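# Sort tested circuit boards into green or red totes

## Task

The testing is complete. Remove every circuit board from its tester and drop it into the tote whose color (green or red) matches the light on that board's tester. Each lid is latched by a hook that lets go when you push its small black tab down. Any board in a tote of the wrong color, or any tote that ends up off its bench, means failure. The testers are loose: each must stay upright on the plate beneath it, turned the way it started. The robot must not fall or finish leaning.

## Robot and tools

ROBOT. A Rainbow Robotics RB-Y1: a two-wheel base with rear casters, a head, two 7-joint arms with parallel grippers, and a torso whose leg folds at ankle, knee and hip. The base is 0.58 m wide, sticks out 0.10 m in front of the wheel axle and 0.57 m behind it, and sweeps a 0.58 m radius when spinning on the spot. It cannot move sideways. Wrist camera cases stick out from each hand and can collide with things.

FRAMES. Base frame: origin on the floor between the drive wheels, x forward, y left, z up, metres. The left_hand, right_hand and chest lines are given in it. A hand point is midway between its finger pads; fingers point along the hand's -z, close along its x. Printed hand positions can be off, more so at full reach or under load. base_odometry is the base frame as it was when the scene began, counted from wheel turns only, heading in rad (positive = left).

move. One action per call, plus optional cameras (list of head_camera, left_wrist_camera, right_wrist_camera, or all; [] for none) and blocking (true/omitted: return when everything is at rest; false: return within about 0.5 s while motion continues). Allowed mixes: base and/or joints, optionally with min_time_s or contact_limits; or target, optionally with min_time_s; or contact_limits by itself. No arguments just reports state and images.
- base: one object {x_m_s, turn_rad_s, for_s}, a velocity command, not a position. x_m_s is forward speed (negative backs up), 0.005 to 0.4 m/s in magnitude or 0; turn_rad_s is turning rate, positive left, 0.02 to 1.509 in magnitude or 0; for_s 0.1 to 5 s. Omitted speeds are 0. Acceleration is 0.4 m/s² (turns 0.5 rad/s²), so the base coasts up to 1 s (turns 3.1 s) after for_s; distance is roughly speed × for_s. If |x_m_s| + 0.27|turn_rad_s| exceeds 0.4, both are scaled down.
- joints: a single object of absolute targets keyed by joint name, radians or metres for grippers. Ranges: torso_squat_rad 0 to 1.2 (lowers chest), torso_shift_rad -0.3 to 0.6 (hips forward), torso_pitch_rad -0.2 to 1.4 (bow forward), torso_yaw_rad -1.5 to 1.5 (left positive; lift both shoulder rolls 0.2 rad outward first). Per arm: shoulder_pitch ±2.356 (negative swings forward/up), shoulder_roll left 0 to 3.141, right -3.141 to 0 (outward), shoulder_yaw ±2.094, elbow -2.617 to 0.01 (negative bends), forearm_roll ±3.141, wrist_pitch -1.57 to 1.919, hand_roll ±2.705, gripper_m 0 to 0.1 (pad gap). head_pan_rad ±0.523, head_tilt_rad -0.35 to 1.57 (positive looks down). Torso combos must hold: squat+shift ≤ 1.52; squat-shift+pitch ≤ 1.57; shift+0.5pitch-0.4squat ≤ 0.7; shift+0.3pitch-0.5squat ≤ 0.39, else "off_target".
- target: absolute pose for one hand: side ("left"/"right"), x, y, z in metres in the base frame (-3 to 3), quat_wxyz as the hand lines print it. Solved once to joint angles, so the hand travels an arc that can bow over 0.1 m on long moves; split long moves into steps. It is refused while another move still runs. Status reads "reached" (within 10 mm, 2°), "short" with the miss, or "refused" with a reason.
- min_time_s: 0.1 to 8, the minimum duration of arm, head and torso motions.
- contact_limits: object with left_gripper_m/right_gripper_m, a current in mA, 200 to 672.5 (starting value 672.5); it persists and scales grip force.

GRIPPING. Command a gap at least 0.005 m narrower than the object; pads then squeeze about 44-55 N, and "off_target" or "done" are both fine.

wait {seconds 0-10, cameras}: lets time pass, returns state; ends early once motions settle. stop {cameras}: brakes all running motions ("stopped"). zoom_image {camera, region [x0,y0,x1,y1] pixels, max 504×504}: closer look at that camera's latest image (head 896×504, wrists 644×364). finished_scene {scene}: ends the current scene for good; the goal must hold without the robot.

RESULTS. "move" says done or the worst status. base_status, joint_status, left/right_hand_status per motion: moving, done, off_target (resting away, maybe still pushing), stopped, time_out, contact_stop (torso only), limit_stop_at_<name> (built-in guard, e.g. own_body_*), not_followed (arm collision check withheld targets; see the cause line), torque_fault, limit_stop_at_motor_heat. A stop you did not order blocks all later move/wait/finished_scene calls in that reply. on_its_own lists uncommanded behaviour. lidar_m: 12 distances in 30° sectors, first straight ahead, counter-clockwise, seen only at 0.23 m height, "-" none. motor_effort: wheel load in percent, bracket = peak; above about 30 at rest suggests pushing on something. wheel_motors_off = 1 means wheels were cut for 2 s after stalling. Joint torques, external torques, wrist force/torque (hand axes, uncalibrated, offsets up to 16 N) and motor temperatures help detect contact and heat.

AVOID. Arms hitting or squeezing each other (can end the scene); keep shoulder rolls about 0.5 rad outward when both reach forward. Contact torque beyond joint limits (elbow 32.7, wrist joints 22.7, shoulders 63.7 N m) causes a 10 s torque fault. Long stretched or straining arms overheat (65 °C warning, 80 °C braking). Driving into furniture: the base keeps pushing, may turn or tip if the upper body catches on an edge. Heavy loads far forward, or hard stops after driving forward, can tip the robot. Don't drop boards, release moving parts, slam lids, knock testers over or shove totes off benches. Thinking time lets the simulation run on, so a running move continues meanwhile.

Each tool is called after "Emit:" as name(argument=value, ...), one argument or row to a line, values as JSON.

## Session

Emit:
move(
)

Scene clock: 0.00 s.
Joint torques (N m): no reading
External joint torques (N m): no reading
Motor temperatures (°C): left_arm=[29 32 30 34 39 36 41] | right_arm=[35 33 28 33 45 37 36]
Wrist force (N): no reading
Wrist torque (N m): no reading
Wrist force, peak (N): no reading
base_odometry: x=+0.000 y=+0.000 heading=+0.000
lidar_m: 2.52 2.77 1.96 1.99 2.31 2.11 2.09 2.32 2.40 2.35 2.77 2.54
base_status: not commanded
joint_positions: torso_squat_rad=+0.350 torso_shift_rad=+0.000 torso_pitch_rad=+0.000 torso_yaw_rad=+0.000 left_shoulder_pitch_rad=+0.027 left_shoulder_roll_rad=+0.018 left_shoulder_yaw_rad=-0.025 left_elbow_rad=-0.232 left_forearm_roll_rad=+0.014 left_wrist_pitch_rad=+0.031 left_hand_roll_rad=-0.041 left_gripper_m=+0.100 right_shoulder_pitch_rad=+0.035 right_shoulder_roll_rad=-0.046 right_shoulder_yaw_rad=+0.024 right_elbow_rad=-0.288 right_forearm_roll_rad=+0.041 right_wrist_pitch_rad=+0.022 right_hand_roll_rad=+0.009 right_gripper_m=+0.099 head_pan_rad=+0.000 head_tilt_rad=+0.400
joint_status: not commanded
wheel_motors_off: 0
motor_effort: left_wheel=-1 right_wheel=+3
chest: x=-0.2280 y=-0.0007 z=+1.2475 quat_wxyz=(+1.000, +0.000, +0.000, +0.000) (m; base frame)
left_hand: x=-0.1412 y=+0.2314 z=+0.5672 quat_wxyz=(+0.996, +0.009, -0.088, -0.022) (m; base frame)
right_hand: x=-0.1186 y=-0.2534 z=+0.5712 quat_wxyz=(+0.992, -0.025, -0.115, +0.034) (m; base frame)
pictures: head_camera, left_wrist_camera, right_wrist_camera

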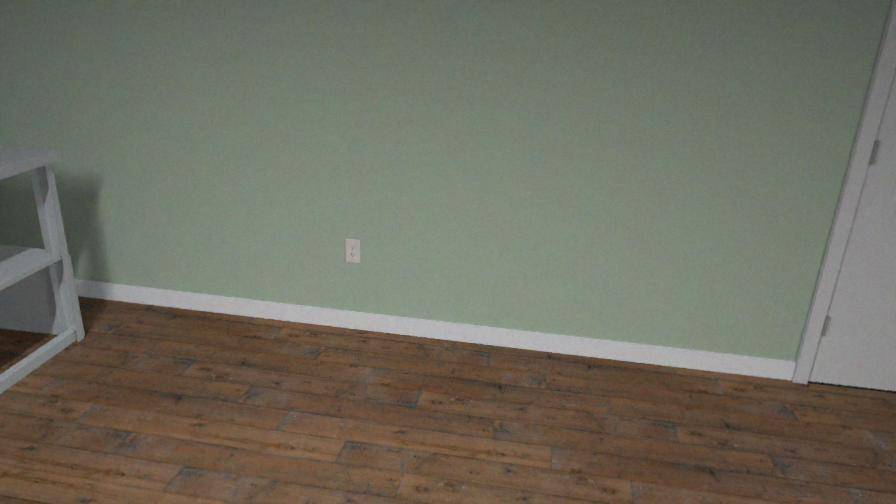

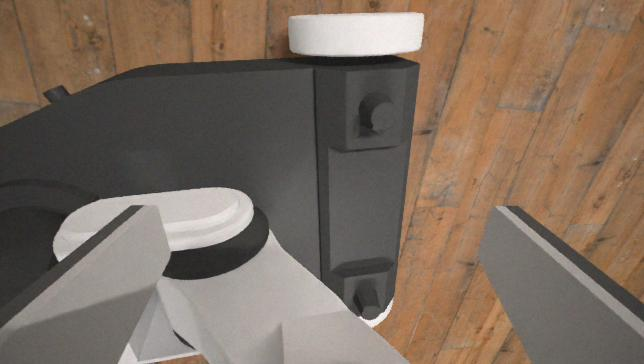

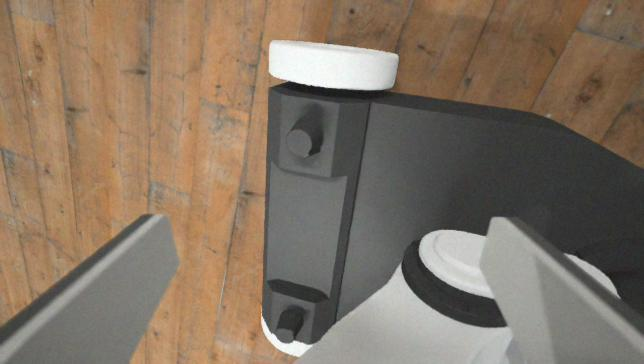

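Emit:
move(
  base={"turn_rad_s":0.7,"for_s":1.5},
  cameras=["head_camera"],
)

Emit:
move(
  base={"turn_rad_s":0.7,"for_s":1.5},
  cameras=["head_camera"],
)

Scene clock: 9.00 s.
Joint torques (N m): left_arm=[-2.09 0.73 0.06 -0.88 0.2 -0.43 0.13] | right_arm=[-2.27 -0.97 -0.55 -1.05 -0.12 -0.67 0.06]
External joint torques (N m): left_arm=[-0.16 0.12 0.01 0.1 0.2 0.02 0.14] | right_arm=[0.03 0.83 -0.37 0.41 -0.19 -0.14 0.05]
Motor temperatures (°C): left_arm=[29 32 30 34 39 36 41] | right_arm=[35 33 28 33 45 37 36]
Wrist force (N): left_arm=[-2.7 -0.2 -9.7] | right_arm=[0.7 11.2 -12.7]
Wrist torque (N m): left_arm=[0.00 -0.45 -0.22] | right_arm=[-0.09 0.74 0.49]
Wrist force, peak (N): left_arm=[-2.8 -0.1 -9.9] | right_arm=[0.4 11.4 -12.9]
move: done
base_odometry: x=+0.000 y=+0.000 heading=+1.050
lidar_m: 1.95 1.97 2.31 2.11 2.08 2.29 2.40 2.35 2.81 2.54 2.52 2.76
base_status: done (sent for 1.5 of 1.5 s)
joint_positions: torso_squat_rad=+0.350 torso_shift_rad=+0.000 torso_pitch_rad=+0.000 torso_yaw_rad=+0.000 left_shoulder_pitch_rad=+0.027 left_shoulder_roll_rad=+0.018 left_shoulder_yaw_rad=-0.025 left_elbow_rad=-0.232 left_forearm_roll_rad=+0.014 left_wrist_pitch_rad=+0.031 left_hand_roll_rad=-0.041 left_gripper_m=+0.100 right_shoulder_pitch_rad=+0.035 right_shoulder_roll_rad=-0.046 right_shoulder_yaw_rad=+0.024 right_elbow_rad=-0.288 right_forearm_roll_rad=+0.041 right_wrist_pitch_rad=+0.022 right_hand_roll_rad=+0.009 right_gripper_m=+0.099 head_pan_rad=+0.000 head_tilt_rad=+0.400
joint_status: not commanded
wheel_motors_off: 0
motor_effort: left_wheel=+3(20) right_wheel=+3(26)
chest: x=-0.2280 y=-0.0008 z=+1.2475 quat_wxyz=(+1.000, +0.000, +0.000, +0.000) (m; base frame)
left_hand: x=-0.1412 y=+0.2314 z=+0.5672 quat_wxyz=(+0.996, +0.009, -0.088, -0.022) (m; base frame)
right_hand: x=-0.1186 y=-0.2534 z=+0.5712 quat_wxyz=(+0.992, -0.025, -0.115, +0.034) (m; base frame)
pictures: head_camera
camera_calibration:
head_camera: T_world_to_cam=[[0.00558782, -0.998763, 0.0494191, -0.0729387], [-0.352729, -0.0482119, -0.934483, 1.33893], [0.935709, -0.0122098, -0.352562, 0.642054], [0, 0, 0, 1]] pos_world=[-0.128087, -0.000456424, 1.48118]

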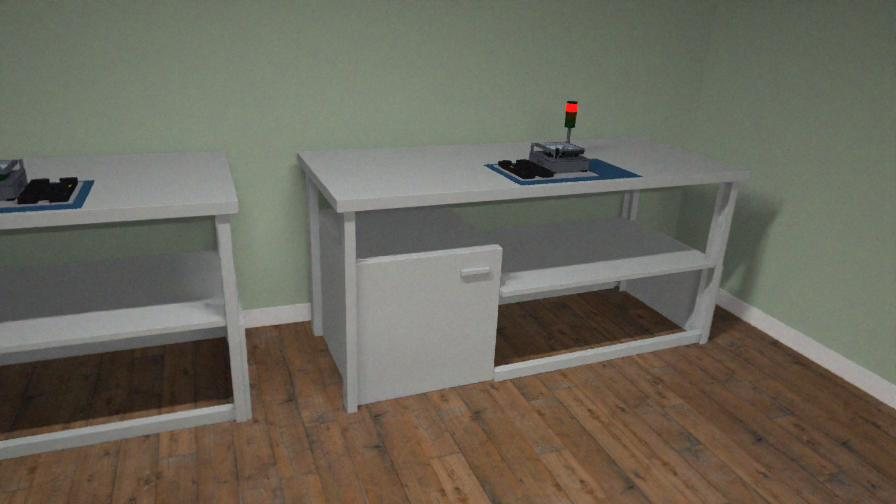

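Scene clock: 12.23 s.
Joint torques (N m): left_arm=[-1.97 0.47 0.17 -0.79 0.18 -0.48 0.09] | right_arm=[-2.23 -0.98 -0.4 -1.18 -0.1 -0.59 0]
External joint torques (N m): left_arm=[-0.03 -0.14 0.11 0.19 0.18 -0.03 0.1] | right_arm=[0.07 0.82 -0.22 0.28 -0.17 -0.06 -0.02]
Motor temperatures (°C): left_arm=[29 32 30 34 39 36 41] | right_arm=[35 33 28 33 45 37 36]
Wrist force (N): left_arm=[-3.0 -0.5 -9.9] | right_arm=[0.7 11.0 -12.5]
Wrist torque (N m): left_arm=[0.02 -0.49 -0.20] | right_arm=[-0.07 0.73 0.50]
Wrist force, peak (N): left_arm=[-3.0 -0.5 -9.9] | right_arm=[0.9 11.5 -12.7]
move: done
base_odometry: x=+0.000 y=+0.000 heading=+2.099
lidar_m: 2.31 2.10 2.08 2.28 2.37 2.32 2.77 2.58 2.55 2.79 1.96 1.99
base_status: done (sent for 1.5 of 1.5 s)
joint_positions: torso_squat_rad=+0.350 torso_shift_rad=+0.000 torso_pitch_rad=+0.000 torso_yaw_rad=+0.000 left_shoulder_pitch_rad=+0.027 left_shoulder_roll_rad=+0.018 left_shoulder_yaw_rad=-0.025 left_elbow_rad=-0.232 left_forearm_roll_rad=+0.014 left_wrist_pitch_rad=+0.031 left_hand_roll_rad=-0.041 left_gripper_m=+0.100 right_shoulder_pitch_rad=+0.035 right_shoulder_roll_rad=-0.046 right_shoulder_yaw_rad=+0.024 right_elbow_rad=-0.288 right_forearm_roll_rad=+0.041 right_wrist_pitch_rad=+0.022 right_hand_roll_rad=+0.009 right_gripper_m=+0.099 head_pan_rad=+0.000 head_tilt_rad=+0.400
joint_status: not commanded
wheel_motors_off: 0
motor_effort: left_wheel=+3(15) right_wheel=+5(24)
chest: x=-0.2280 y=-0.0008 z=+1.2475 quat_wxyz=(+1.000, +0.000, +0.000, +0.000) (m; base frame)
left_hand: x=-0.1412 y=+0.2314 z=+0.5672 quat_wxyz=(+0.996, +0.009, -0.088, -0.022) (m; base frame)
right_hand: x=-0.1186 y=-0.2534 z=+0.5712 quat_wxyz=(+0.992, -0.025, -0.115, +0.034) (m; base frame)
pictures: head_camera
camera_calibration:
head_camera: T_world_to_cam=[[0.0055867, -0.998762, 0.0494199, -0.0729396], [-0.352725, -0.0482124, -0.934484, 1.33894], [0.93571, -0.012211, -0.352558, 0.642053], [0, 0, 0, 1]] pos_world=[-0.128092, -0.000455982, 1.48118]

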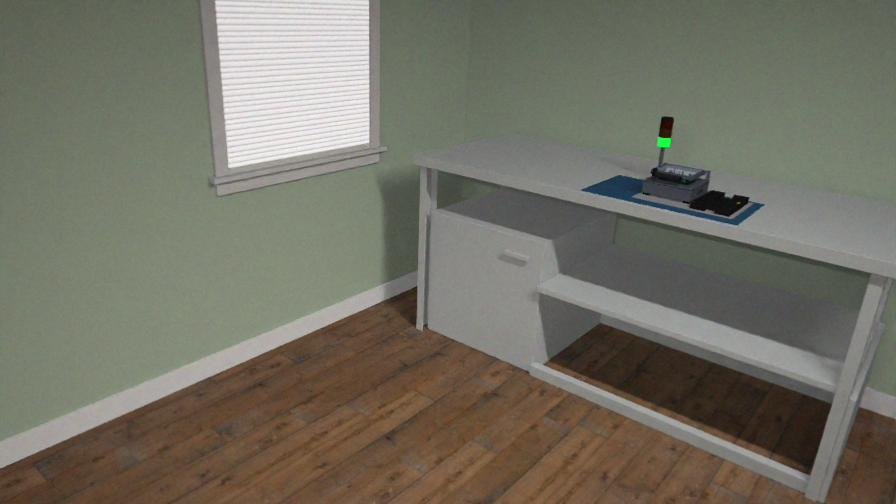

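Emit:
zoom_image(
  camera="head_camera",
  region=[560, 90, 800, 240],
)

Emit:
move(
  base={"turn_rad_s":0.7,"for_s":1.5},
  cameras=["head_camera"],
)

Emit:
move(
  base={"turn_rad_s":0.7,"for_s":1.5},
  cameras=["head_camera"],
)

Scaled by 2.100 from the camera's 896x504 image, which has a finer 1280x720 frame.

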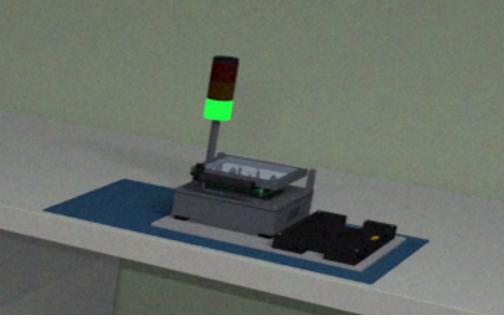

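Scene clock: 21.23 s.
Joint torques (N m): left_arm=[-1.97 0.68 -0.25 -0.9 0.19 -0.41 0.05] | right_arm=[-2.41 -0.77 -0.65 -1.24 -0.16 -0.67 0.03]
External joint torques (N m): left_arm=[-0.04 0.07 -0.3 0.09 0.19 0.04 0.06] | right_arm=[-0.11 1.03 -0.47 0.22 -0.23 -0.14 0.01]
Motor temperatures (°C): left_arm=[29 32 30 34 39 36 41] | right_arm=[35 33 28 33 45 37 36]
Wrist force (N): left_arm=[-2.7 -0.2 -9.8] | right_arm=[0.6 11.2 -12.7]
Wrist torque (N m): left_arm=[-0.02 -0.46 -0.20] | right_arm=[-0.10 0.73 0.49]
Wrist force, peak (N): left_arm=[-2.5 -0.4 -10.0] | right_arm=[0.6 11.1 -13.0]
move: done
base_odometry: x=+0.000 y=+0.000 heading=-3.134
lidar_m: 2.09 2.28 2.37 2.32 2.76 2.54 2.52 2.79 1.99 2.02 2.31 2.11
base_status: done (sent for 1.5 of 1.5 s)
joint_positions: torso_squat_rad=+0.350 torso_shift_rad=+0.000 torso_pitch_rad=+0.000 torso_yaw_rad=+0.000 left_shoulder_pitch_rad=+0.027 left_shoulder_roll_rad=+0.018 left_shoulder_yaw_rad=-0.025 left_elbow_rad=-0.232 left_forearm_roll_rad=+0.014 left_wrist_pitch_rad=+0.031 left_hand_roll_rad=-0.041 left_gripper_m=+0.100 right_shoulder_pitch_rad=+0.035 right_shoulder_roll_rad=-0.046 right_shoulder_yaw_rad=+0.024 right_elbow_rad=-0.288 right_forearm_roll_rad=+0.041 right_wrist_pitch_rad=+0.022 right_hand_roll_rad=+0.009 right_gripper_m=+0.099 head_pan_rad=+0.000 head_tilt_rad=+0.400
joint_status: not commanded
wheel_motors_off: 0
motor_effort: left_wheel=+3(16) right_wheel=+4(24)
chest: x=-0.2280 y=-0.0008 z=+1.2475 quat_wxyz=(+1.000, +0.000, +0.000, +0.000) (m; base frame)
left_hand: x=-0.1412 y=+0.2314 z=+0.5672 quat_wxyz=(+0.996, +0.009, -0.088, -0.022) (m; base frame)
right_hand: x=-0.1186 y=-0.2534 z=+0.5712 quat_wxyz=(+0.992, -0.025, -0.115, +0.034) (m; base frame)
pictures: head_camera
camera_calibration:
head_camera: T_world_to_cam=[[0.00558619, -0.998762, 0.04942, -0.0729397], [-0.352724, -0.0482123, -0.934485, 1.33894], [0.935711, -0.0122114, -0.352557, 0.642053], [0, 0, 0, 1]] pos_world=[-0.128094, -0.000455934, 1.48118]

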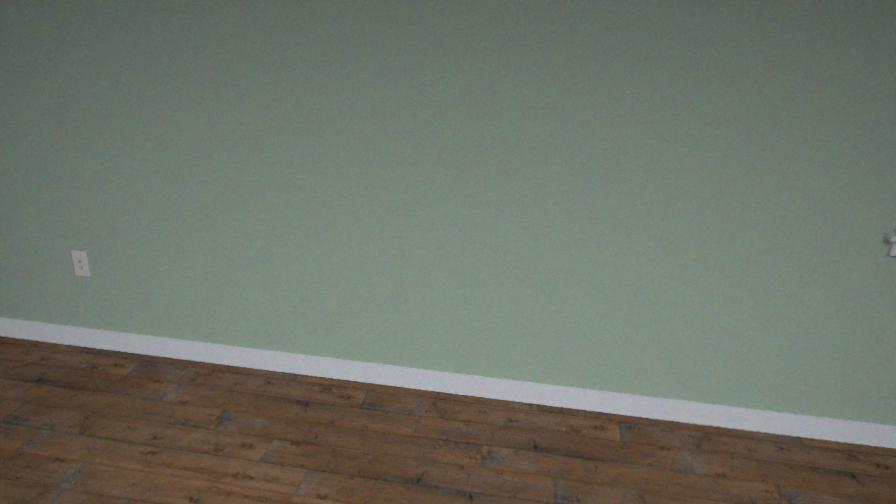

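Scene clock: 24.50 s.
Joint torques (N m): left_arm=[-2.07 0.6 -0.01 -0.8 0.15 -0.53 0.1] | right_arm=[-2.2 -0.9 -0.61 -1.03 -0.2 -0.66 0.08]
External joint torques (N m): left_arm=[-0.13 -0.01 -0.06 0.18 0.15 -0.07 0.11] | right_arm=[0.1 0.9 -0.44 0.44 -0.26 -0.14 0.07]
Motor temperatures (°C): left_arm=[29 32 30 34 39 36 41] | right_arm=[35 33 28 33 45 37 36]
Wrist force (N): left_arm=[-2.7 -0.2 -9.7] | right_arm=[0.9 11.0 -12.6]
Wrist torque (N m): left_arm=[-0.01 -0.45 -0.20] | right_arm=[-0.07 0.78 0.50]
Wrist force, peak (N): left_arm=[-2.7 -0.3 -10.0] | right_arm=[1.0 11.4 -12.9]
move: done
base_odometry: x=+0.000 y=+0.000 heading=-2.085
lidar_m: 2.37 2.31 2.77 2.54 2.52 2.76 1.98 2.01 2.34 2.10 2.08 2.28
base_status: done (sent for 1.5 of 1.5 s)
joint_positions: torso_squat_rad=+0.350 torso_shift_rad=+0.000 torso_pitch_rad=+0.000 torso_yaw_rad=+0.000 left_shoulder_pitch_rad=+0.027 left_shoulder_roll_rad=+0.018 left_shoulder_yaw_rad=-0.025 left_elbow_rad=-0.232 left_forearm_roll_rad=+0.014 left_wrist_pitch_rad=+0.031 left_hand_roll_rad=-0.041 left_gripper_m=+0.100 right_shoulder_pitch_rad=+0.035 right_shoulder_roll_rad=-0.046 right_shoulder_yaw_rad=+0.024 right_elbow_rad=-0.288 right_forearm_roll_rad=+0.041 right_wrist_pitch_rad=+0.022 right_hand_roll_rad=+0.009 right_gripper_m=+0.099 head_pan_rad=+0.000 head_tilt_rad=+0.400
joint_status: not commanded
wheel_motors_off: 0
motor_effort: left_wheel=+2(15) right_wheel=+3(24)
chest: x=-0.2280 y=-0.0008 z=+1.2475 quat_wxyz=(+1.000, +0.000, +0.000, +0.000) (m; base frame)
left_hand: x=-0.1412 y=+0.2314 z=+0.5672 quat_wxyz=(+0.996, +0.009, -0.088, -0.022) (m; base frame)
right_hand: x=-0.1186 y=-0.2534 z=+0.5712 quat_wxyz=(+0.992, -0.025, -0.115, +0.034) (m; base frame)
pictures: head_camera
camera_calibration:
head_camera: T_world_to_cam=[[0.00558582, -0.998762, 0.0494207, -0.0729402], [-0.352723, -0.0482128, -0.934485, 1.33894], [0.935711, -0.0122119, -0.352556, 0.642053], [0, 0, 0, 1]] pos_world=[-0.128095, -0.000455382, 1.48118]

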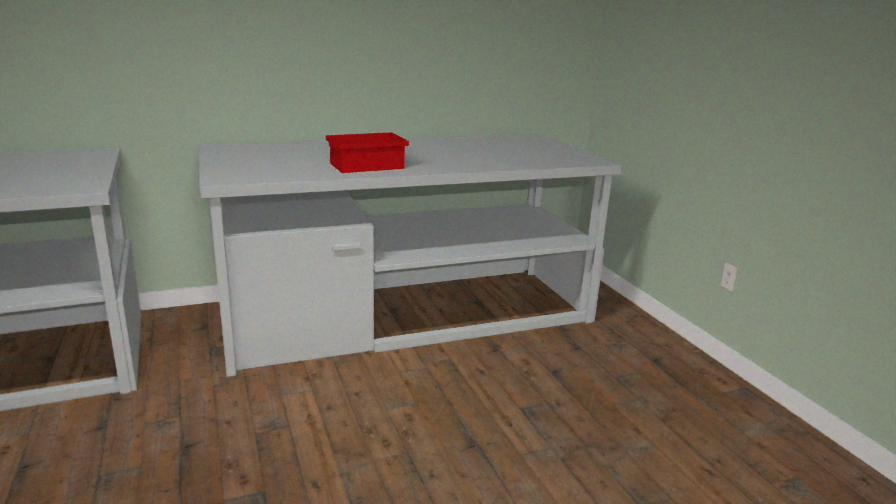

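Emit:
move(
  base={"turn_rad_s":0.7,"for_s":1},
  cameras=["head_camera"],
)

Scene clock: 33.53 s.
Joint torques (N m): left_arm=[-2.14 0.63 0.06 -0.92 0.18 -0.45 0.11] | right_arm=[-2.23 -0.94 -0.47 -1.13 -0.15 -0.54 0.08]
External joint torques (N m): left_arm=[-0.21 0.01 0 0.06 0.17 0.01 0.12] | right_arm=[0.07 0.86 -0.29 0.33 -0.22 -0.01 0.06]
Motor temperatures (°C): left_arm=[29 32 30 34 39 36 41] | right_arm=[35 33 28 33 45 37 36]
Wrist force (N): left_arm=[-2.6 -0.3 -9.7] | right_arm=[0.6 10.9 -12.6]
Wrist torque (N m): left_arm=[0.00 -0.44 -0.21] | right_arm=[-0.04 0.72 0.50]
Wrist force, peak (N): left_arm=[-2.6 -0.2 -10.0] | right_arm=[0.7 11.5 -12.8]
move: done
base_odometry: x=+0.000 y=+0.000 heading=-1.585
lidar_m: 2.32 2.77 2.55 2.51 2.73 1.96 1.98 2.35 2.15 2.12 2.26 2.38
base_status: done (sent for 1 of 1 s)
joint_positions: torso_squat_rad=+0.350 torso_shift_rad=+0.000 torso_pitch_rad=+0.000 torso_yaw_rad=+0.000 left_shoulder_pitch_rad=+0.027 left_shoulder_roll_rad=+0.018 left_shoulder_yaw_rad=-0.025 left_elbow_rad=-0.232 left_forearm_roll_rad=+0.014 left_wrist_pitch_rad=+0.031 left_hand_roll_rad=-0.041 left_gripper_m=+0.100 right_shoulder_pitch_rad=+0.035 right_shoulder_roll_rad=-0.046 right_shoulder_yaw_rad=+0.024 right_elbow_rad=-0.288 right_forearm_roll_rad=+0.041 right_wrist_pitch_rad=+0.022 right_hand_roll_rad=+0.009 right_gripper_m=+0.099 head_pan_rad=+0.000 head_tilt_rad=+0.400
joint_status: not commanded
wheel_motors_off: 0
motor_effort: left_wheel=+0(15) right_wheel=+5(24)
chest: x=-0.2280 y=-0.0008 z=+1.2475 quat_wxyz=(+1.000, +0.000, +0.000, +0.000) (m; base frame)
left_hand: x=-0.1412 y=+0.2314 z=+0.5672 quat_wxyz=(+0.996, +0.009, -0.088, -0.022) (m; base frame)
right_hand: x=-0.1186 y=-0.2534 z=+0.5712 quat_wxyz=(+0.992, -0.025, -0.115, +0.034) (m; base frame)
pictures: head_camera
camera_calibration:
head_camera: T_world_to_cam=[[0.00558548, -0.998764, 0.0493922, -0.0729239], [-0.352723, -0.0481861, -0.934486, 1.33894], [0.935711, -0.0122022, -0.352556, 0.642053], [0, 0, 0, 1]] pos_world=[-0.128095, -0.000481144, 1.48118]

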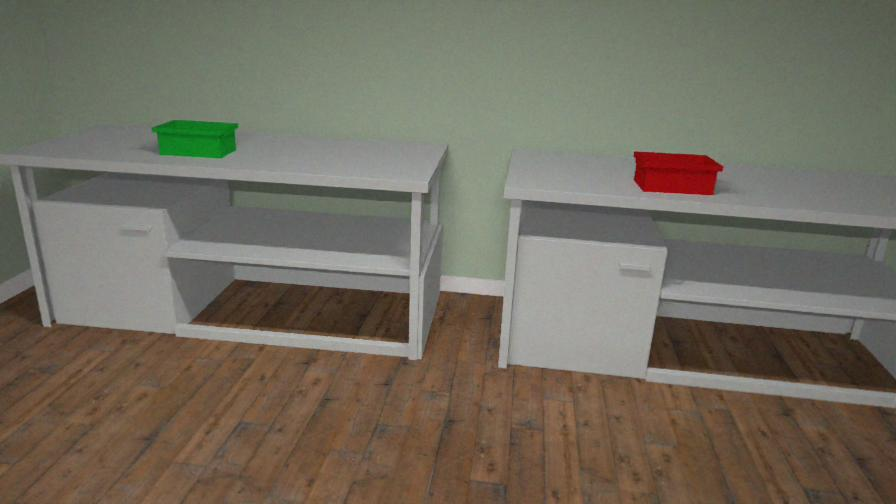

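Emit:
move(
  base={"turn_rad_s":-1.0,"for_s":2.89},
  cameras=[],
)

Emit:
move(
  base={"x_m_s":0.4,"for_s":4},
  joints={"head_tilt_rad":0.6},
  cameras=["head_camera"],
)

Scene clock: 68.60 s.
Joint torques (N m): left_arm=[-1.87 0.7 -0.03 -0.86 0.17 -0.47 0.06] | right_arm=[-2.11 -1.08 -0.3 -1.21 -0.24 -0.48 0]
External joint torques (N m): left_arm=[0.06 0.09 -0.08 0.13 0.17 -0.02 0.07] | right_arm=[0.2 0.73 -0.13 0.25 -0.3 0.04 -0.02]
Motor temperatures (°C): left_arm=[29 32 30 34 39 36 41] | right_arm=[35 33 28 33 45 37 36]
Wrist force (N): left_arm=[-2.5 -0.2 -9.4] | right_arm=[0.5 11.2 -12.9]
Wrist torque (N m): left_arm=[-0.03 -0.42 -0.21] | right_arm=[-0.09 0.72 0.50]
Wrist force, peak (N): left_arm=[-2.8 -0.3 -10.0] | right_arm=[0.9 11.3 -13.0]
move: done
base_odometry: x=+0.000 y=+0.000 heading=+1.799
lidar_m: 2.31 2.27 2.09 2.11 2.66 2.32 2.34 2.76 2.54 2.56 2.14 1.95
base_status: done (sent for 2.9 of 2.9 s)
joint_positions: torso_squat_rad=+0.350 torso_shift_rad=+0.000 torso_pitch_rad=+0.000 torso_yaw_rad=+0.000 left_shoulder_pitch_rad=+0.027 left_shoulder_roll_rad=+0.018 left_shoulder_yaw_rad=-0.025 left_elbow_rad=-0.232 left_forearm_roll_rad=+0.014 left_wrist_pitch_rad=+0.031 left_hand_roll_rad=-0.041 left_gripper_m=+0.100 right_shoulder_pitch_rad=+0.035 right_shoulder_roll_rad=-0.046 right_shoulder_yaw_rad=+0.024 right_elbow_rad=-0.288 right_forearm_roll_rad=+0.041 right_wrist_pitch_rad=+0.022 right_hand_roll_rad=+0.009 right_gripper_m=+0.099 head_pan_rad=+0.000 head_tilt_rad=+0.400
joint_status: not commanded
wheel_motors_off: 0
motor_effort: left_wheel=+3(31) right_wheel=+2(24)
chest: x=-0.2281 y=-0.0007 z=+1.2475 quat_wxyz=(+1.000, +0.000, +0.000, +0.000) (m; base frame)
left_hand: x=-0.1412 y=+0.2314 z=+0.5672 quat_wxyz=(+0.996, +0.009, -0.088, -0.022) (m; base frame)
right_hand: x=-0.1186 y=-0.2534 z=+0.5712 quat_wxyz=(+0.992, -0.025, -0.115, +0.034) (m; base frame)
pictures: none
No camera images: "cameras" was empty.

Scene clock: 74.13 s.
Joint torques (N m): left_arm=[-1.46 0.56 -0.02 -0.76 0.18 -0.44 0.06] | right_arm=[-2.14 -1.08 -0.49 -1.26 -0.16 -0.56 0.11]
External joint torques (N m): left_arm=[0.47 -0.05 -0.08 0.23 0.18 0.01 0.07] | right_arm=[0.15 0.72 -0.31 0.2 -0.23 -0.03 0.1]
Motor temperatures (°C): left_arm=[29 32 30 34 39 36 41] | right_arm=[35 33 28 33 45 37 36]
Wrist force (N): left_arm=[-2.6 -0.4 -9.6] | right_arm=[0.7 11.0 -12.7]
Wrist torque (N m): left_arm=[0.00 -0.44 -0.22] | right_arm=[-0.06 0.75 0.50]
Wrist force, peak (N): left_arm=[-2.7 -0.4 -10.0] | right_arm=[1.1 11.2 -12.9]
move: done
base_odometry: x=-0.361 y=+1.559 heading=+1.798
lidar_m: 0.84 0.73 1.48 1.49 1.87 3.84 3.86 3.42 3.16 1.09 0.76 1.19
base_status: done (sent for 4 of 4 s)
joint_positions: torso_squat_rad=+0.350 torso_shift_rad=+0.000 torso_pitch_rad=+0.000 torso_yaw_rad=+0.000 left_shoulder_pitch_rad=+0.026 left_shoulder_roll_rad=+0.018 left_shoulder_yaw_rad=-0.025 left_elbow_rad=-0.232 left_forearm_roll_rad=+0.014 left_wrist_pitch_rad=+0.031 left_hand_roll_rad=-0.041 left_gripper_m=+0.100 right_shoulder_pitch_rad=+0.035 right_shoulder_roll_rad=-0.046 right_shoulder_yaw_rad=+0.024 right_elbow_rad=-0.288 right_forearm_roll_rad=+0.041 right_wrist_pitch_rad=+0.022 right_hand_roll_rad=+0.009 right_gripper_m=+0.099 head_pan_rad=+0.000 head_tilt_rad=+0.600
joint_status: all done
wheel_motors_off: 0
motor_effort: left_wheel=-4(31) right_wheel=+1(32)
chest: x=-0.2280 y=-0.0007 z=+1.2475 quat_wxyz=(+1.000, +0.000, +0.000, +0.000) (m; base frame)
left_hand: x=-0.1412 y=+0.2314 z=+0.5672 quat_wxyz=(+0.996, +0.009, -0.088, -0.022) (m; base frame)
right_hand: x=-0.1186 y=-0.2534 z=+0.5712 quat_wxyz=(+0.992, -0.025, -0.115, +0.034) (m; base frame)
pictures: head_camera
camera_calibration:
head_camera: T_world_to_cam=[[0.0154818, -0.99876, 0.0473178, -0.0678388], [-0.531386, -0.0483058, -0.845751, 1.17371], [0.846988, -0.0120503, -0.531475, 0.882733], [0, 0, 0, 1]] pos_world=[-0.122922, -0.000420509, 1.46503]

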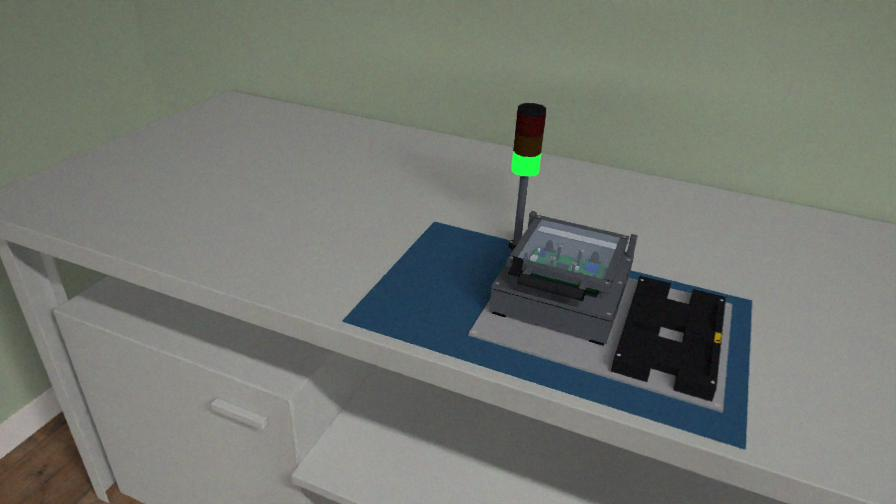

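Emit:
zoom_image(
  camera="head_camera",
  region=[460, 190, 760, 410],
)

Scaled by 1.680 from the camera's 896x504 image, which has a finer 1280x720 frame.

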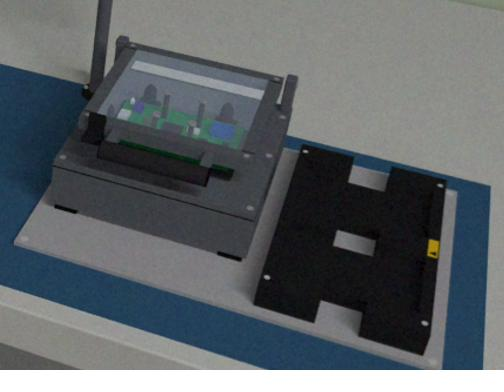

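Emit:
move(
  base={"turn_rad_s":-0.4,"for_s":0.89},
  joints={"left_elbow_rad":-2.0,"right_elbow_rad":-2.0,"left_shoulder_roll_rad":0.35,"right_shoulder_roll_rad":-0.35,"head_tilt_rad":0.8},
  cameras=["head_camera"],
)

Emit:
move(
  target={"side":"left","x":0.15,"y":0.35,"z":1.1,"quat_wxyz":[1,0,0,0]},
  cameras=[],
)

Emit:
move(
  target={"side":"right","x":0.15,"y":-0.35,"z":1.1,"quat_wxyz":[1,0,0,0]},
  cameras=["head_camera","left_wrist_camera"],
)

Scene clock: 106.20 s.
Joint torques (N m): left_arm=[-9.45 5.93 3.93 -8.3 0.27 -1.46 -0.01] | right_arm=[-9.52 -6.29 -4.03 -8.53 0.04 -1.58 0.13]
External joint torques (N m): left_arm=[1.15 1.03 -0.11 1.35 0.24 0.24 0.03] | right_arm=[1.38 -0.52 0.18 1.5 -0.18 0.18 0.08]
Motor temperatures (°C): left_arm=[29 32 30 34 38 36 41] | right_arm=[35 33 28 33 45 37 36]
Wrist force (N): left_arm=[-7.3 -2.5 -1.7] | right_arm=[-2.8 13.3 -4.7]
Wrist torque (N m): left_arm=[0.21 -0.73 -0.18] | right_arm=[-0.29 0.59 0.46]
Wrist force, peak (N): left_arm=[-4.2 -1.6 -9.8] | right_arm=[0.1 12.6 -12.6]
move: done
base_odometry: x=-0.361 y=+1.559 heading=+1.438
lidar_m: 1.19 0.74 0.79 1.48 1.56 2.19 3.84 4.30 3.24 2.79 0.76 0.88
base_status: done (sent for 0.9 of 0.9 s)
joint_positions: torso_squat_rad=+0.350 torso_shift_rad=+0.000 torso_pitch_rad=+0.000 torso_yaw_rad=+0.000 left_shoulder_pitch_rad=+0.026 left_shoulder_roll_rad=+0.350 left_shoulder_yaw_rad=-0.025 left_elbow_rad=-2.000 left_forearm_roll_rad=+0.014 left_wrist_pitch_rad=+0.031 left_hand_roll_rad=-0.041 left_gripper_m=+0.100 right_shoulder_pitch_rad=+0.035 right_shoulder_roll_rad=-0.350 right_shoulder_yaw_rad=+0.024 right_elbow_rad=-2.000 right_forearm_roll_rad=+0.041 right_wrist_pitch_rad=+0.021 right_hand_roll_rad=+0.009 right_gripper_m=+0.099 head_pan_rad=+0.000 head_tilt_rad=+0.800
joint_status: all done
wheel_motors_off: 0
motor_effort: left_wheel=+3(32) right_wheel=+1(28)
chest: x=-0.2280 y=-0.0007 z=+1.2475 quat_wxyz=(+1.000, +0.000, +0.000, +0.000) (m; base frame)
left_hand: x=+0.2580 y=+0.2492 z=+1.2099 quat_wxyz=(+0.555, +0.099, -0.810, -0.158) (m; base frame)
right_hand: x=+0.2562 y=-0.2518 z=+1.2078 quat_wxyz=(+0.553, -0.108, -0.810, +0.163) (m; base frame)
pictures: head_camera
camera_calibration:
head_camera: T_world_to_cam=[[0.0247542, -0.998756, 0.0432851, -0.0600909], [-0.688758, -0.0484211, -0.723373, 0.964111], [0.724569, -0.0119064, -0.6891, 1.08573], [0, 0, 0, 1]] pos_world=[-0.121157, -0.00040563, 1.44819]

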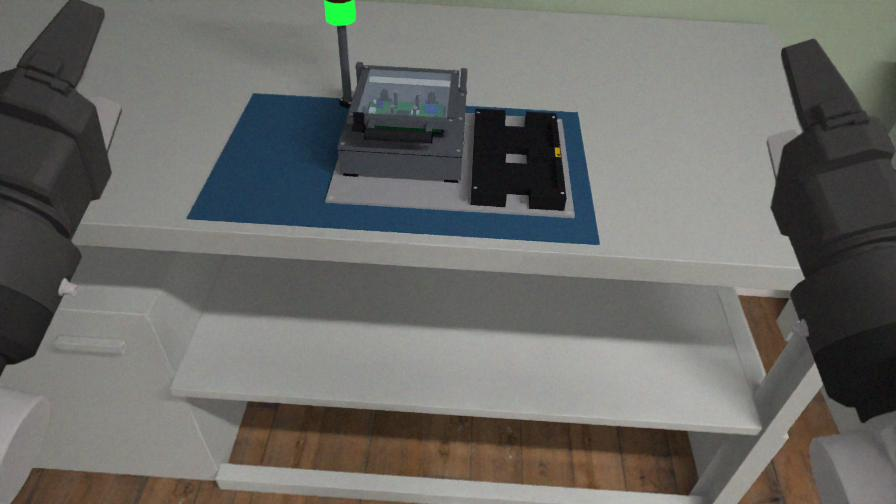

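Scene clock: 108.10 s.
Joint torques (N m): left_arm=[-15.06 12.03 8.06 -1.79 0.08 -0.34 -0.13] | right_arm=[-9.81 -5.84 -4.07 -8.77 0.06 -1.75 0.04]
External joint torques (N m): left_arm=[1.04 -0.87 -1.26 1.02 0.07 -0.25 -0.13] | right_arm=[1.09 -0.08 0.14 1.27 -0.16 0.02 -0.01]
Motor temperatures (°C): left_arm=[29 32 30 34 38 36 41] | right_arm=[35 33 28 33 45 37 36]
Wrist force (N): left_arm=[-1.6 0.0 -9.7] | right_arm=[-2.9 13.2 -4.8]
Wrist torque (N m): left_arm=[0.00 -0.39 -0.22] | right_arm=[-0.27 0.57 0.46]
Wrist force, peak (N): left_arm=[-3.1 0.5 -10.3] | right_arm=[-3.4 13.4 -4.5]
move: done
base_odometry: x=-0.361 y=+1.559 heading=+1.439
lidar_m: 1.18 0.74 0.79 1.48 1.56 2.19 3.84 4.30 3.24 2.79 0.76 0.89
base_status: not commanded
joint_positions: torso_squat_rad=+0.350 torso_shift_rad=+0.000 torso_pitch_rad=+0.000 torso_yaw_rad=+0.000 left_shoulder_pitch_rad=-0.648 left_shoulder_roll_rad=+1.102 left_shoulder_yaw_rad=-0.309 left_elbow_rad=-1.693 left_forearm_roll_rad=+1.275 left_wrist_pitch_rad=+1.919 left_hand_roll_rad=+0.499 left_gripper_m=+0.100 right_shoulder_pitch_rad=+0.035 right_shoulder_roll_rad=-0.350 right_shoulder_yaw_rad=+0.024 right_elbow_rad=-2.000 right_forearm_roll_rad=+0.041 right_wrist_pitch_rad=+0.021 right_hand_roll_rad=+0.009 right_gripper_m=+0.099 head_pan_rad=+0.000 head_tilt_rad=+0.800
joint_status: all done
wheel_motors_off: 0
motor_effort: left_wheel=+6(7) right_wheel=+0(2)
chest: x=-0.2280 y=-0.0007 z=+1.2475 quat_wxyz=(+1.000, +0.000, +0.000, +0.000) (m; base frame)
left_hand: x=+0.1499 y=+0.3503 z=+1.1004 quat_wxyz=(+1.000, +0.000, -0.002, +0.001) (m; base frame)
left_hand_status: reached (checked arc, planned for 1.6 s): 1 mm and 0.2 deg off.
right_hand: x=+0.2562 y=-0.2519 z=+1.2078 quat_wxyz=(+0.553, -0.108, -0.810, +0.163) (m; base frame)
pictures: none
No camera images: "cameras" was empty.

Scene clock: 110.13 s.
Joint torques (N m): left_arm=[-14.91 12.08 8.08 -2.05 0.15 -0.24 -0.13] | right_arm=[-15.26 -12.81 -8.2 -2.05 0.25 -0.38 0.23]
External joint torques (N m): left_arm=[1.19 -0.82 -1.23 0.77 0.14 -0.16 -0.12] | right_arm=[1.98 1.54 1.45 0.92 0.01 -0.34 0.23]
Motor temperatures (°C): left_arm=[29 32 30 34 38 36 41] | right_arm=[35 33 28 33 45 37 36]
Wrist force (N): left_arm=[-1.7 0.0 -9.9] | right_arm=[2.3 11.0 -12.7]
Wrist torque (N m): left_arm=[-0.01 -0.42 -0.20] | right_arm=[-0.08 0.86 0.52]
Wrist force, peak (N): left_arm=[-1.5 -0.1 -10.2] | right_arm=[2.3 11.0 -13.4]
move: done
base_odometry: x=-0.361 y=+1.559 heading=+1.439
lidar_m: 1.18 0.74 0.78 1.48 1.56 2.19 3.83 4.30 3.24 2.78 0.76 0.89
base_status: not commanded
joint_positions: torso_squat_rad=+0.350 torso_shift_rad=+0.000 torso_pitch_rad=+0.000 torso_yaw_rad=+0.000 left_shoulder_pitch_rad=-0.648 left_shoulder_roll_rad=+1.102 left_shoulder_yaw_rad=-0.309 left_elbow_rad=-1.693 left_forearm_roll_rad=+1.275 left_wrist_pitch_rad=+1.919 left_hand_roll_rad=+0.499 left_gripper_m=+0.100 right_shoulder_pitch_rad=-0.653 right_shoulder_roll_rad=-1.103 right_shoulder_yaw_rad=+0.313 right_elbow_rad=-1.696 right_forearm_roll_rad=-1.277 right_wrist_pitch_rad=+1.919 right_hand_roll_rad=-0.505 right_gripper_m=+0.099 head_pan_rad=+0.000 head_tilt_rad=+0.800
joint_status: all done
wheel_motors_off: 0
motor_effort: left_wheel=+8(9) right_wheel=+1(4)
chest: x=-0.2281 y=-0.0007 z=+1.2475 quat_wxyz=(+1.000, +0.000, +0.000, +0.000) (m; base frame)
left_hand: x=+0.1499 y=+0.3503 z=+1.1003 quat_wxyz=(+1.000, +0.000, -0.002, +0.001) (m; base frame)
right_hand: x=+0.1500 y=-0.3505 z=+1.1006 quat_wxyz=(+1.000, +0.000, -0.002, -0.001) (m; base frame)
right_hand_status: reached (checked arc, planned for 1.6 s): 1 mm and 0.3 deg off.
pictures: head_camera, left_wrist_camera
camera_calibration:
head_camera: T_world_to_cam=[[0.0247384, -0.998755, 0.0433087, -0.060116], [-0.688712, -0.0484281, -0.723416, 0.964145], [0.724613, -0.0119311, -0.689053, 1.08571], [0, 0, 0, 1]] pos_world=[-0.121211, -0.000395811, 1.44819]
left_wrist_camera: T_world_to_cam=[[0.999826, 0.0165627, -0.00860563, -0.147574], [0.0186557, -0.872233, 0.488734, -0.20073], [0.000588638, -0.48881, -0.87239, 1.20011], [0, 0, 0, 1]] pos_world=[0.150587, 0.413988, 1.1438]

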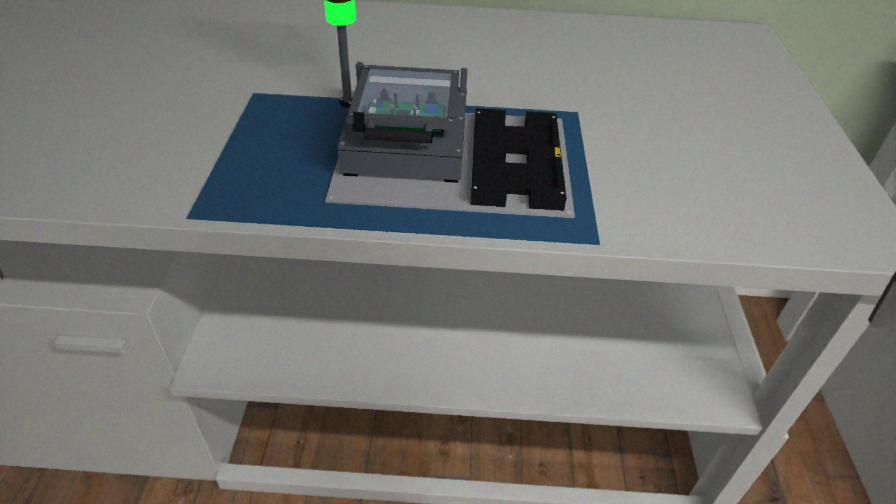

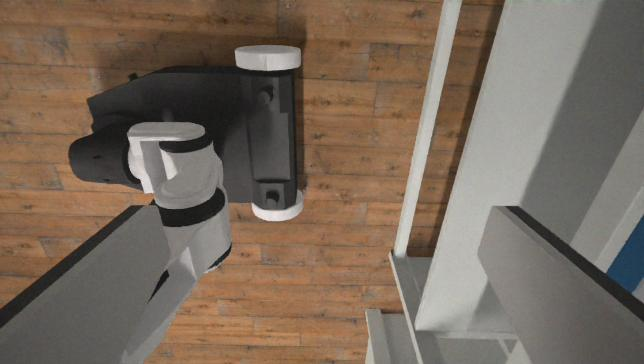

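Emit:
move(
  base={"x_m_s":0.3,"for_s":1.1},
  joints={"head_tilt_rad":0.95},
  cameras=["head_camera","left_wrist_camera"],
)

Emit:
zoom_image(
  camera="head_camera",
  region=[260, 60, 560, 300],
)

Scene clock: 126.00 s.
Joint torques (N m): left_arm=[-15.2 12.08 8.5 -2 0.17 -0.23 -0.16] | right_arm=[-15.14 -13.26 -8.93 -2.1 0.22 -0.24 0.24]
External joint torques (N m): left_arm=[0.9 -0.82 -0.82 0.81 0.15 -0.14 -0.16] | right_arm=[2.09 1.1 0.71 0.87 -0.03 -0.21 0.24]
Motor temperatures (°C): left_arm=[29 32 30 34 38 36 41] | right_arm=[35 34 28 33 45 37 36]
Wrist force (N): left_arm=[-1.6 -0.3 -9.9] | right_arm=[2.3 10.9 -13.2]
Wrist torque (N m): left_arm=[0.01 -0.40 -0.22] | right_arm=[-0.06 0.87 0.54]
Wrist force, peak (N): left_arm=[-2.0 0.0 -10.1] | right_arm=[2.4 10.8 -13.4]
move: done
base_odometry: x=-0.317 y=+1.886 heading=+1.438
lidar_m: 0.85 0.68 0.54 0.94 1.55 2.17 4.17 4.33 3.26 0.67 0.61 0.89
base_status: done (sent for 1.1 of 1.1 s)
joint_positions: torso_squat_rad=+0.350 torso_shift_rad=+0.000 torso_pitch_rad=+0.000 torso_yaw_rad=+0.000 left_shoulder_pitch_rad=-0.648 left_shoulder_roll_rad=+1.102 left_shoulder_yaw_rad=-0.309 left_elbow_rad=-1.693 left_forearm_roll_rad=+1.275 left_wrist_pitch_rad=+1.919 left_hand_roll_rad=+0.499 left_gripper_m=+0.100 right_shoulder_pitch_rad=-0.652 right_shoulder_roll_rad=-1.103 right_shoulder_yaw_rad=+0.314 right_elbow_rad=-1.696 right_forearm_roll_rad=-1.277 right_wrist_pitch_rad=+1.919 right_hand_roll_rad=-0.505 right_gripper_m=+0.099 head_pan_rad=+0.000 head_tilt_rad=+0.950
joint_status: all done
wheel_motors_off: 0
motor_effort: left_wheel=-4(32) right_wheel=+0(29)
chest: x=-0.2280 y=-0.0007 z=+1.2475 quat_wxyz=(+1.000, +0.000, +0.000, +0.000) (m; base frame)
left_hand: x=+0.1500 y=+0.3503 z=+1.1003 quat_wxyz=(+1.000, +0.000, -0.002, +0.001) (m; base frame)
right_hand: x=+0.1500 y=-0.3505 z=+1.1005 quat_wxyz=(+1.000, +0.000, -0.002, -0.001) (m; base frame)
pictures: head_camera, left_wrist_camera
camera_calibration:
head_camera: T_world_to_cam=[[0.0310701, -0.998752, 0.0391105, -0.0527362], [-0.789126, -0.0485266, -0.612311, 0.782673], [0.613445, -0.0118385, -0.789649, 1.20838], [0, 0, 0, 1]] pos_world=[-0.122006, -0.000384497, 1.4355]
left_wrist_camera: T_world_to_cam=[[0.999825, 0.016547, -0.0087436, -0.147444], [0.0187094, -0.872246, 0.488709, -0.200683], [0.000460083, -0.488787, -0.872403, 1.2001], [0, 0, 0, 1]] pos_world=[0.15062, 0.413987, 1.14376]

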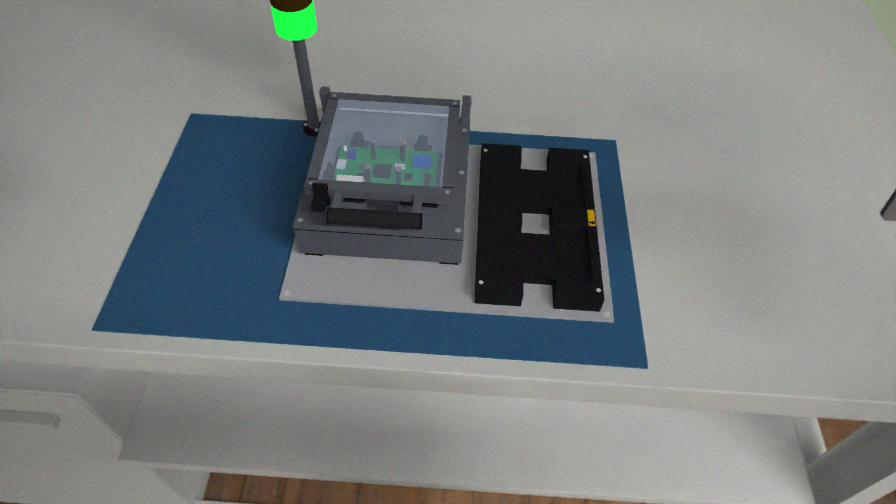

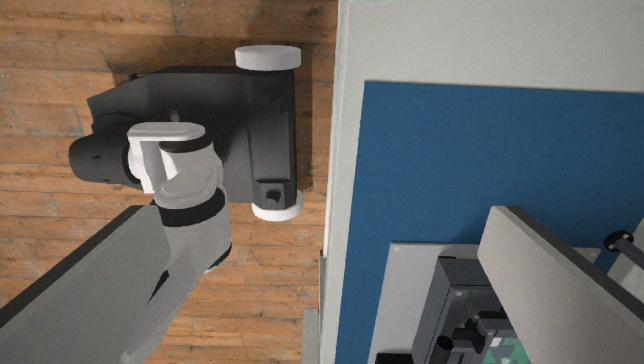

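Scaled by 1.680 from the camera's 896x504 image, which has a finer 1280x720 frame.

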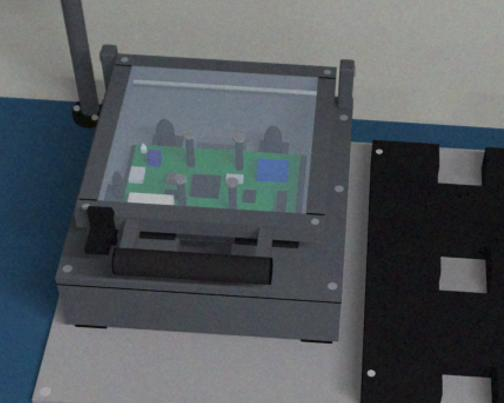

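Emit:
move(
  target={"side":"left","x":0.36,"y":0.27,"z":1.05,"quat_wxyz":[1,0,0,0]},
  cameras=[],
)

Emit:
move(
  target={"side":"right","x":0.36,"y":-0.15,"z":1.05,"quat_wxyz":[1,0,0,0]},
  cameras=["left_wrist_camera","right_wrist_camera"],
)

Emit:
zoom_image(
  camera="left_wrist_camera",
  region=[100, 80, 500, 360],
)

Emit:
zoom_image(
  camera="right_wrist_camera",
  region=[100, 80, 500, 360],
)

Scene clock: 149.87 s.
Joint torques (N m): left_arm=[-23.21 9.83 1.14 -4.34 0.16 -0.52 0.29] | right_arm=[-15.46 -13.21 -8.79 -2.38 0.1 -0.27 0.26]
External joint torques (N m): left_arm=[2.15 0.11 -0.96 1.26 0.2 0.07 0.3] | right_arm=[1.77 1.15 0.85 0.6 -0.15 -0.24 0.25]
Motor temperatures (°C): left_arm=[29 32 30 33 38 36 41] | right_arm=[35 34 29 33 45 37 36]
Wrist force (N): left_arm=[-3.2 -0.3 -9.4] | right_arm=[2.4 10.6 -12.8]
Wrist torque (N m): left_arm=[0.02 -0.50 -0.22] | right_arm=[-0.03 0.87 0.52]
Wrist force, peak (N): left_arm=[-2.6 0.9 -10.2] | right_arm=[2.3 11.0 -13.2]
move: short
base_odometry: x=-0.317 y=+1.886 heading=+1.438
lidar_m: 0.85 0.68 0.54 0.94 1.54 2.17 4.17 4.34 3.25 0.66 0.60 0.89
base_status: not commanded
joint_positions: torso_squat_rad=+0.350 torso_shift_rad=+0.000 torso_pitch_rad=+0.000 torso_yaw_rad=+0.000 left_shoulder_pitch_rad=-1.337 left_shoulder_roll_rad=+0.463 left_shoulder_yaw_rad=-0.555 left_elbow_rad=-0.267 left_forearm_roll_rad=+0.887 left_wrist_pitch_rad=+1.307 left_hand_roll_rad=+0.028 left_gripper_m=+0.100 right_shoulder_pitch_rad=-0.652 right_shoulder_roll_rad=-1.103 right_shoulder_yaw_rad=+0.314 right_elbow_rad=-1.696 right_forearm_roll_rad=-1.277 right_wrist_pitch_rad=+1.919 right_hand_roll_rad=-0.505 right_gripper_m=+0.099 head_pan_rad=+0.000 head_tilt_rad=+0.950
joint_status: all done
wheel_motors_off: 0
motor_effort: left_wheel=-5(5) right_wheel=+4(5)
chest: x=-0.2280 y=-0.0007 z=+1.2475 quat_wxyz=(+1.000, +0.000, +0.000, +0.000) (m; base frame)
left_hand: x=+0.3594 y=+0.2697 z=+1.0503 quat_wxyz=(+0.992, +0.011, -0.124, +0.000) (m; base frame)
left_hand_status: short (checked arc, as near as the solve gets, planned for 1.8 s): 1 mm and 14.3 deg off. The place is met; only the turn is off.
right_hand: x=+0.1500 y=-0.3505 z=+1.1005 quat_wxyz=(+1.000, +0.000, -0.002, -0.001) (m; base frame)
pictures: none
No camera images: "cameras" was empty.

Scene clock: 152.37 s.
Joint torques (N m): left_arm=[-23.39 9.44 1.19 -4.67 0.19 -0.35 0.26] | right_arm=[-24 -10.21 -1.31 -4.35 0.34 -0.36 0.13]
External joint torques (N m): left_arm=[1.98 -0.27 -0.91 0.94 0.23 0.23 0.27] | right_arm=[3.31 -0.8 0.6 1.33 0.02 0.2 0.12]
Motor temperatures (°C): left_arm=[29 32 30 33 38 35 41] | right_arm=[36 34 29 33 45 37 36]
Wrist force (N): left_arm=[-3.2 -0.1 -9.6] | right_arm=[0.4 10.4 -12.6]
Wrist torque (N m): left_arm=[-0.01 -0.50 -0.22] | right_arm=[-0.01 0.75 0.49]
Wrist force, peak (N): left_arm=[-3.3 -0.1 -9.8] | right_arm=[0.7 11.8 -12.8]
move: short
base_odometry: x=-0.317 y=+1.886 heading=+1.438
lidar_m: 0.85 0.68 0.54 0.94 1.54 2.17 4.16 4.34 3.26 0.67 0.61 0.88
base_status: not commanded
joint_positions: torso_squat_rad=+0.350 torso_shift_rad=+0.000 torso_pitch_rad=+0.000 torso_yaw_rad=+0.000 left_shoulder_pitch_rad=-1.337 left_shoulder_roll_rad=+0.463 left_shoulder_yaw_rad=-0.555 left_elbow_rad=-0.267 left_forearm_roll_rad=+0.887 left_wrist_pitch_rad=+1.307 left_hand_roll_rad=+0.028 left_gripper_m=+0.100 right_shoulder_pitch_rad=-1.409 right_shoulder_roll_rad=-0.275 right_shoulder_yaw_rad=+0.606 right_elbow_rad=-0.267 right_forearm_roll_rad=-0.896 right_wrist_pitch_rad=+1.296 right_hand_roll_rad=-0.235 right_gripper_m=+0.099 head_pan_rad=+0.000 head_tilt_rad=+0.950
joint_status: all done
wheel_motors_off: 0
motor_effort: left_wheel=-5(5) right_wheel=+3(5)
chest: x=-0.2281 y=-0.0007 z=+1.2475 quat_wxyz=(+1.000, +0.000, +0.000, +0.000) (m; base frame)
left_hand: x=+0.3593 y=+0.2698 z=+1.0503 quat_wxyz=(+0.992, +0.011, -0.124, +0.000) (m; base frame)
right_hand: x=+0.3594 y=-0.1497 z=+1.0504 quat_wxyz=(+0.992, +0.016, -0.128, +0.000) (m; base frame)
right_hand_status: short (checked arc, as near as the solve gets, planned for 1.8 s): 1 mm and 14.8 deg off. The place is met; only the turn is off.
pictures: left_wrist_camera, right_wrist_camera
camera_calibration:
left_wrist_camera: T_world_to_cam=[[0.97226, 0.0129122, 0.233545, -0.599473], [-0.0987633, -0.882437, 0.459946, -0.175255], [0.212027, -0.470252, -0.856684, 1.0195], [0, 0, 0, 1]] pos_world=[0.349374, 0.332509, 1.094]
right_wrist_camera: T_world_to_cam=[[-0.962712, 0.0241986, -0.269442, 0.635103], [-0.106483, 0.881695, 0.459647, -0.279368], [0.248689, 0.471199, -0.846242, 0.941786], [0, 0, 0, 1]] pos_world=[0.347462, -0.21282, 1.09651]

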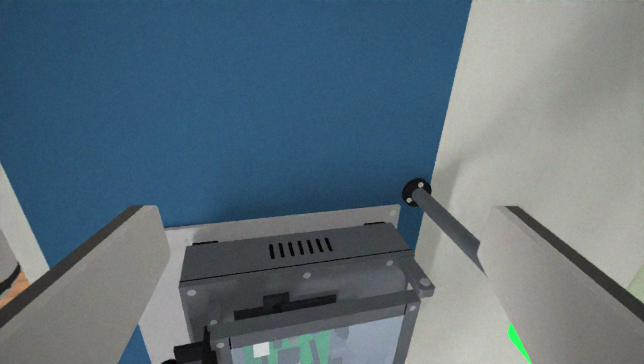

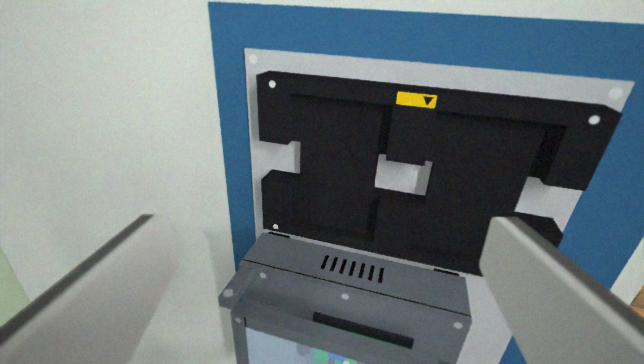

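Scaled by 1.260 from the camera's 644x364 image, which has a finer 920x520 frame.

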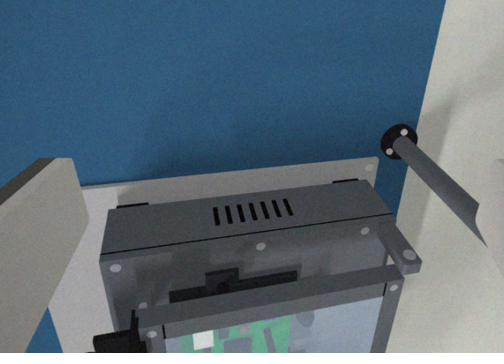

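Scaled by 1.260 from the camera's 644x364 image, which has a finer 1265x715 frame.

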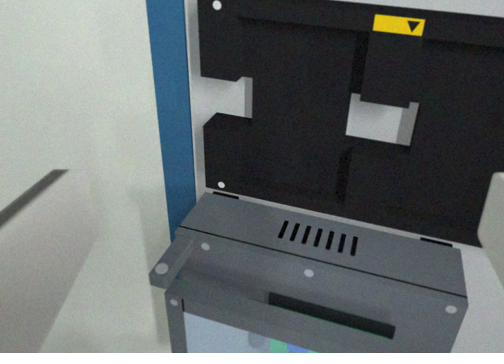

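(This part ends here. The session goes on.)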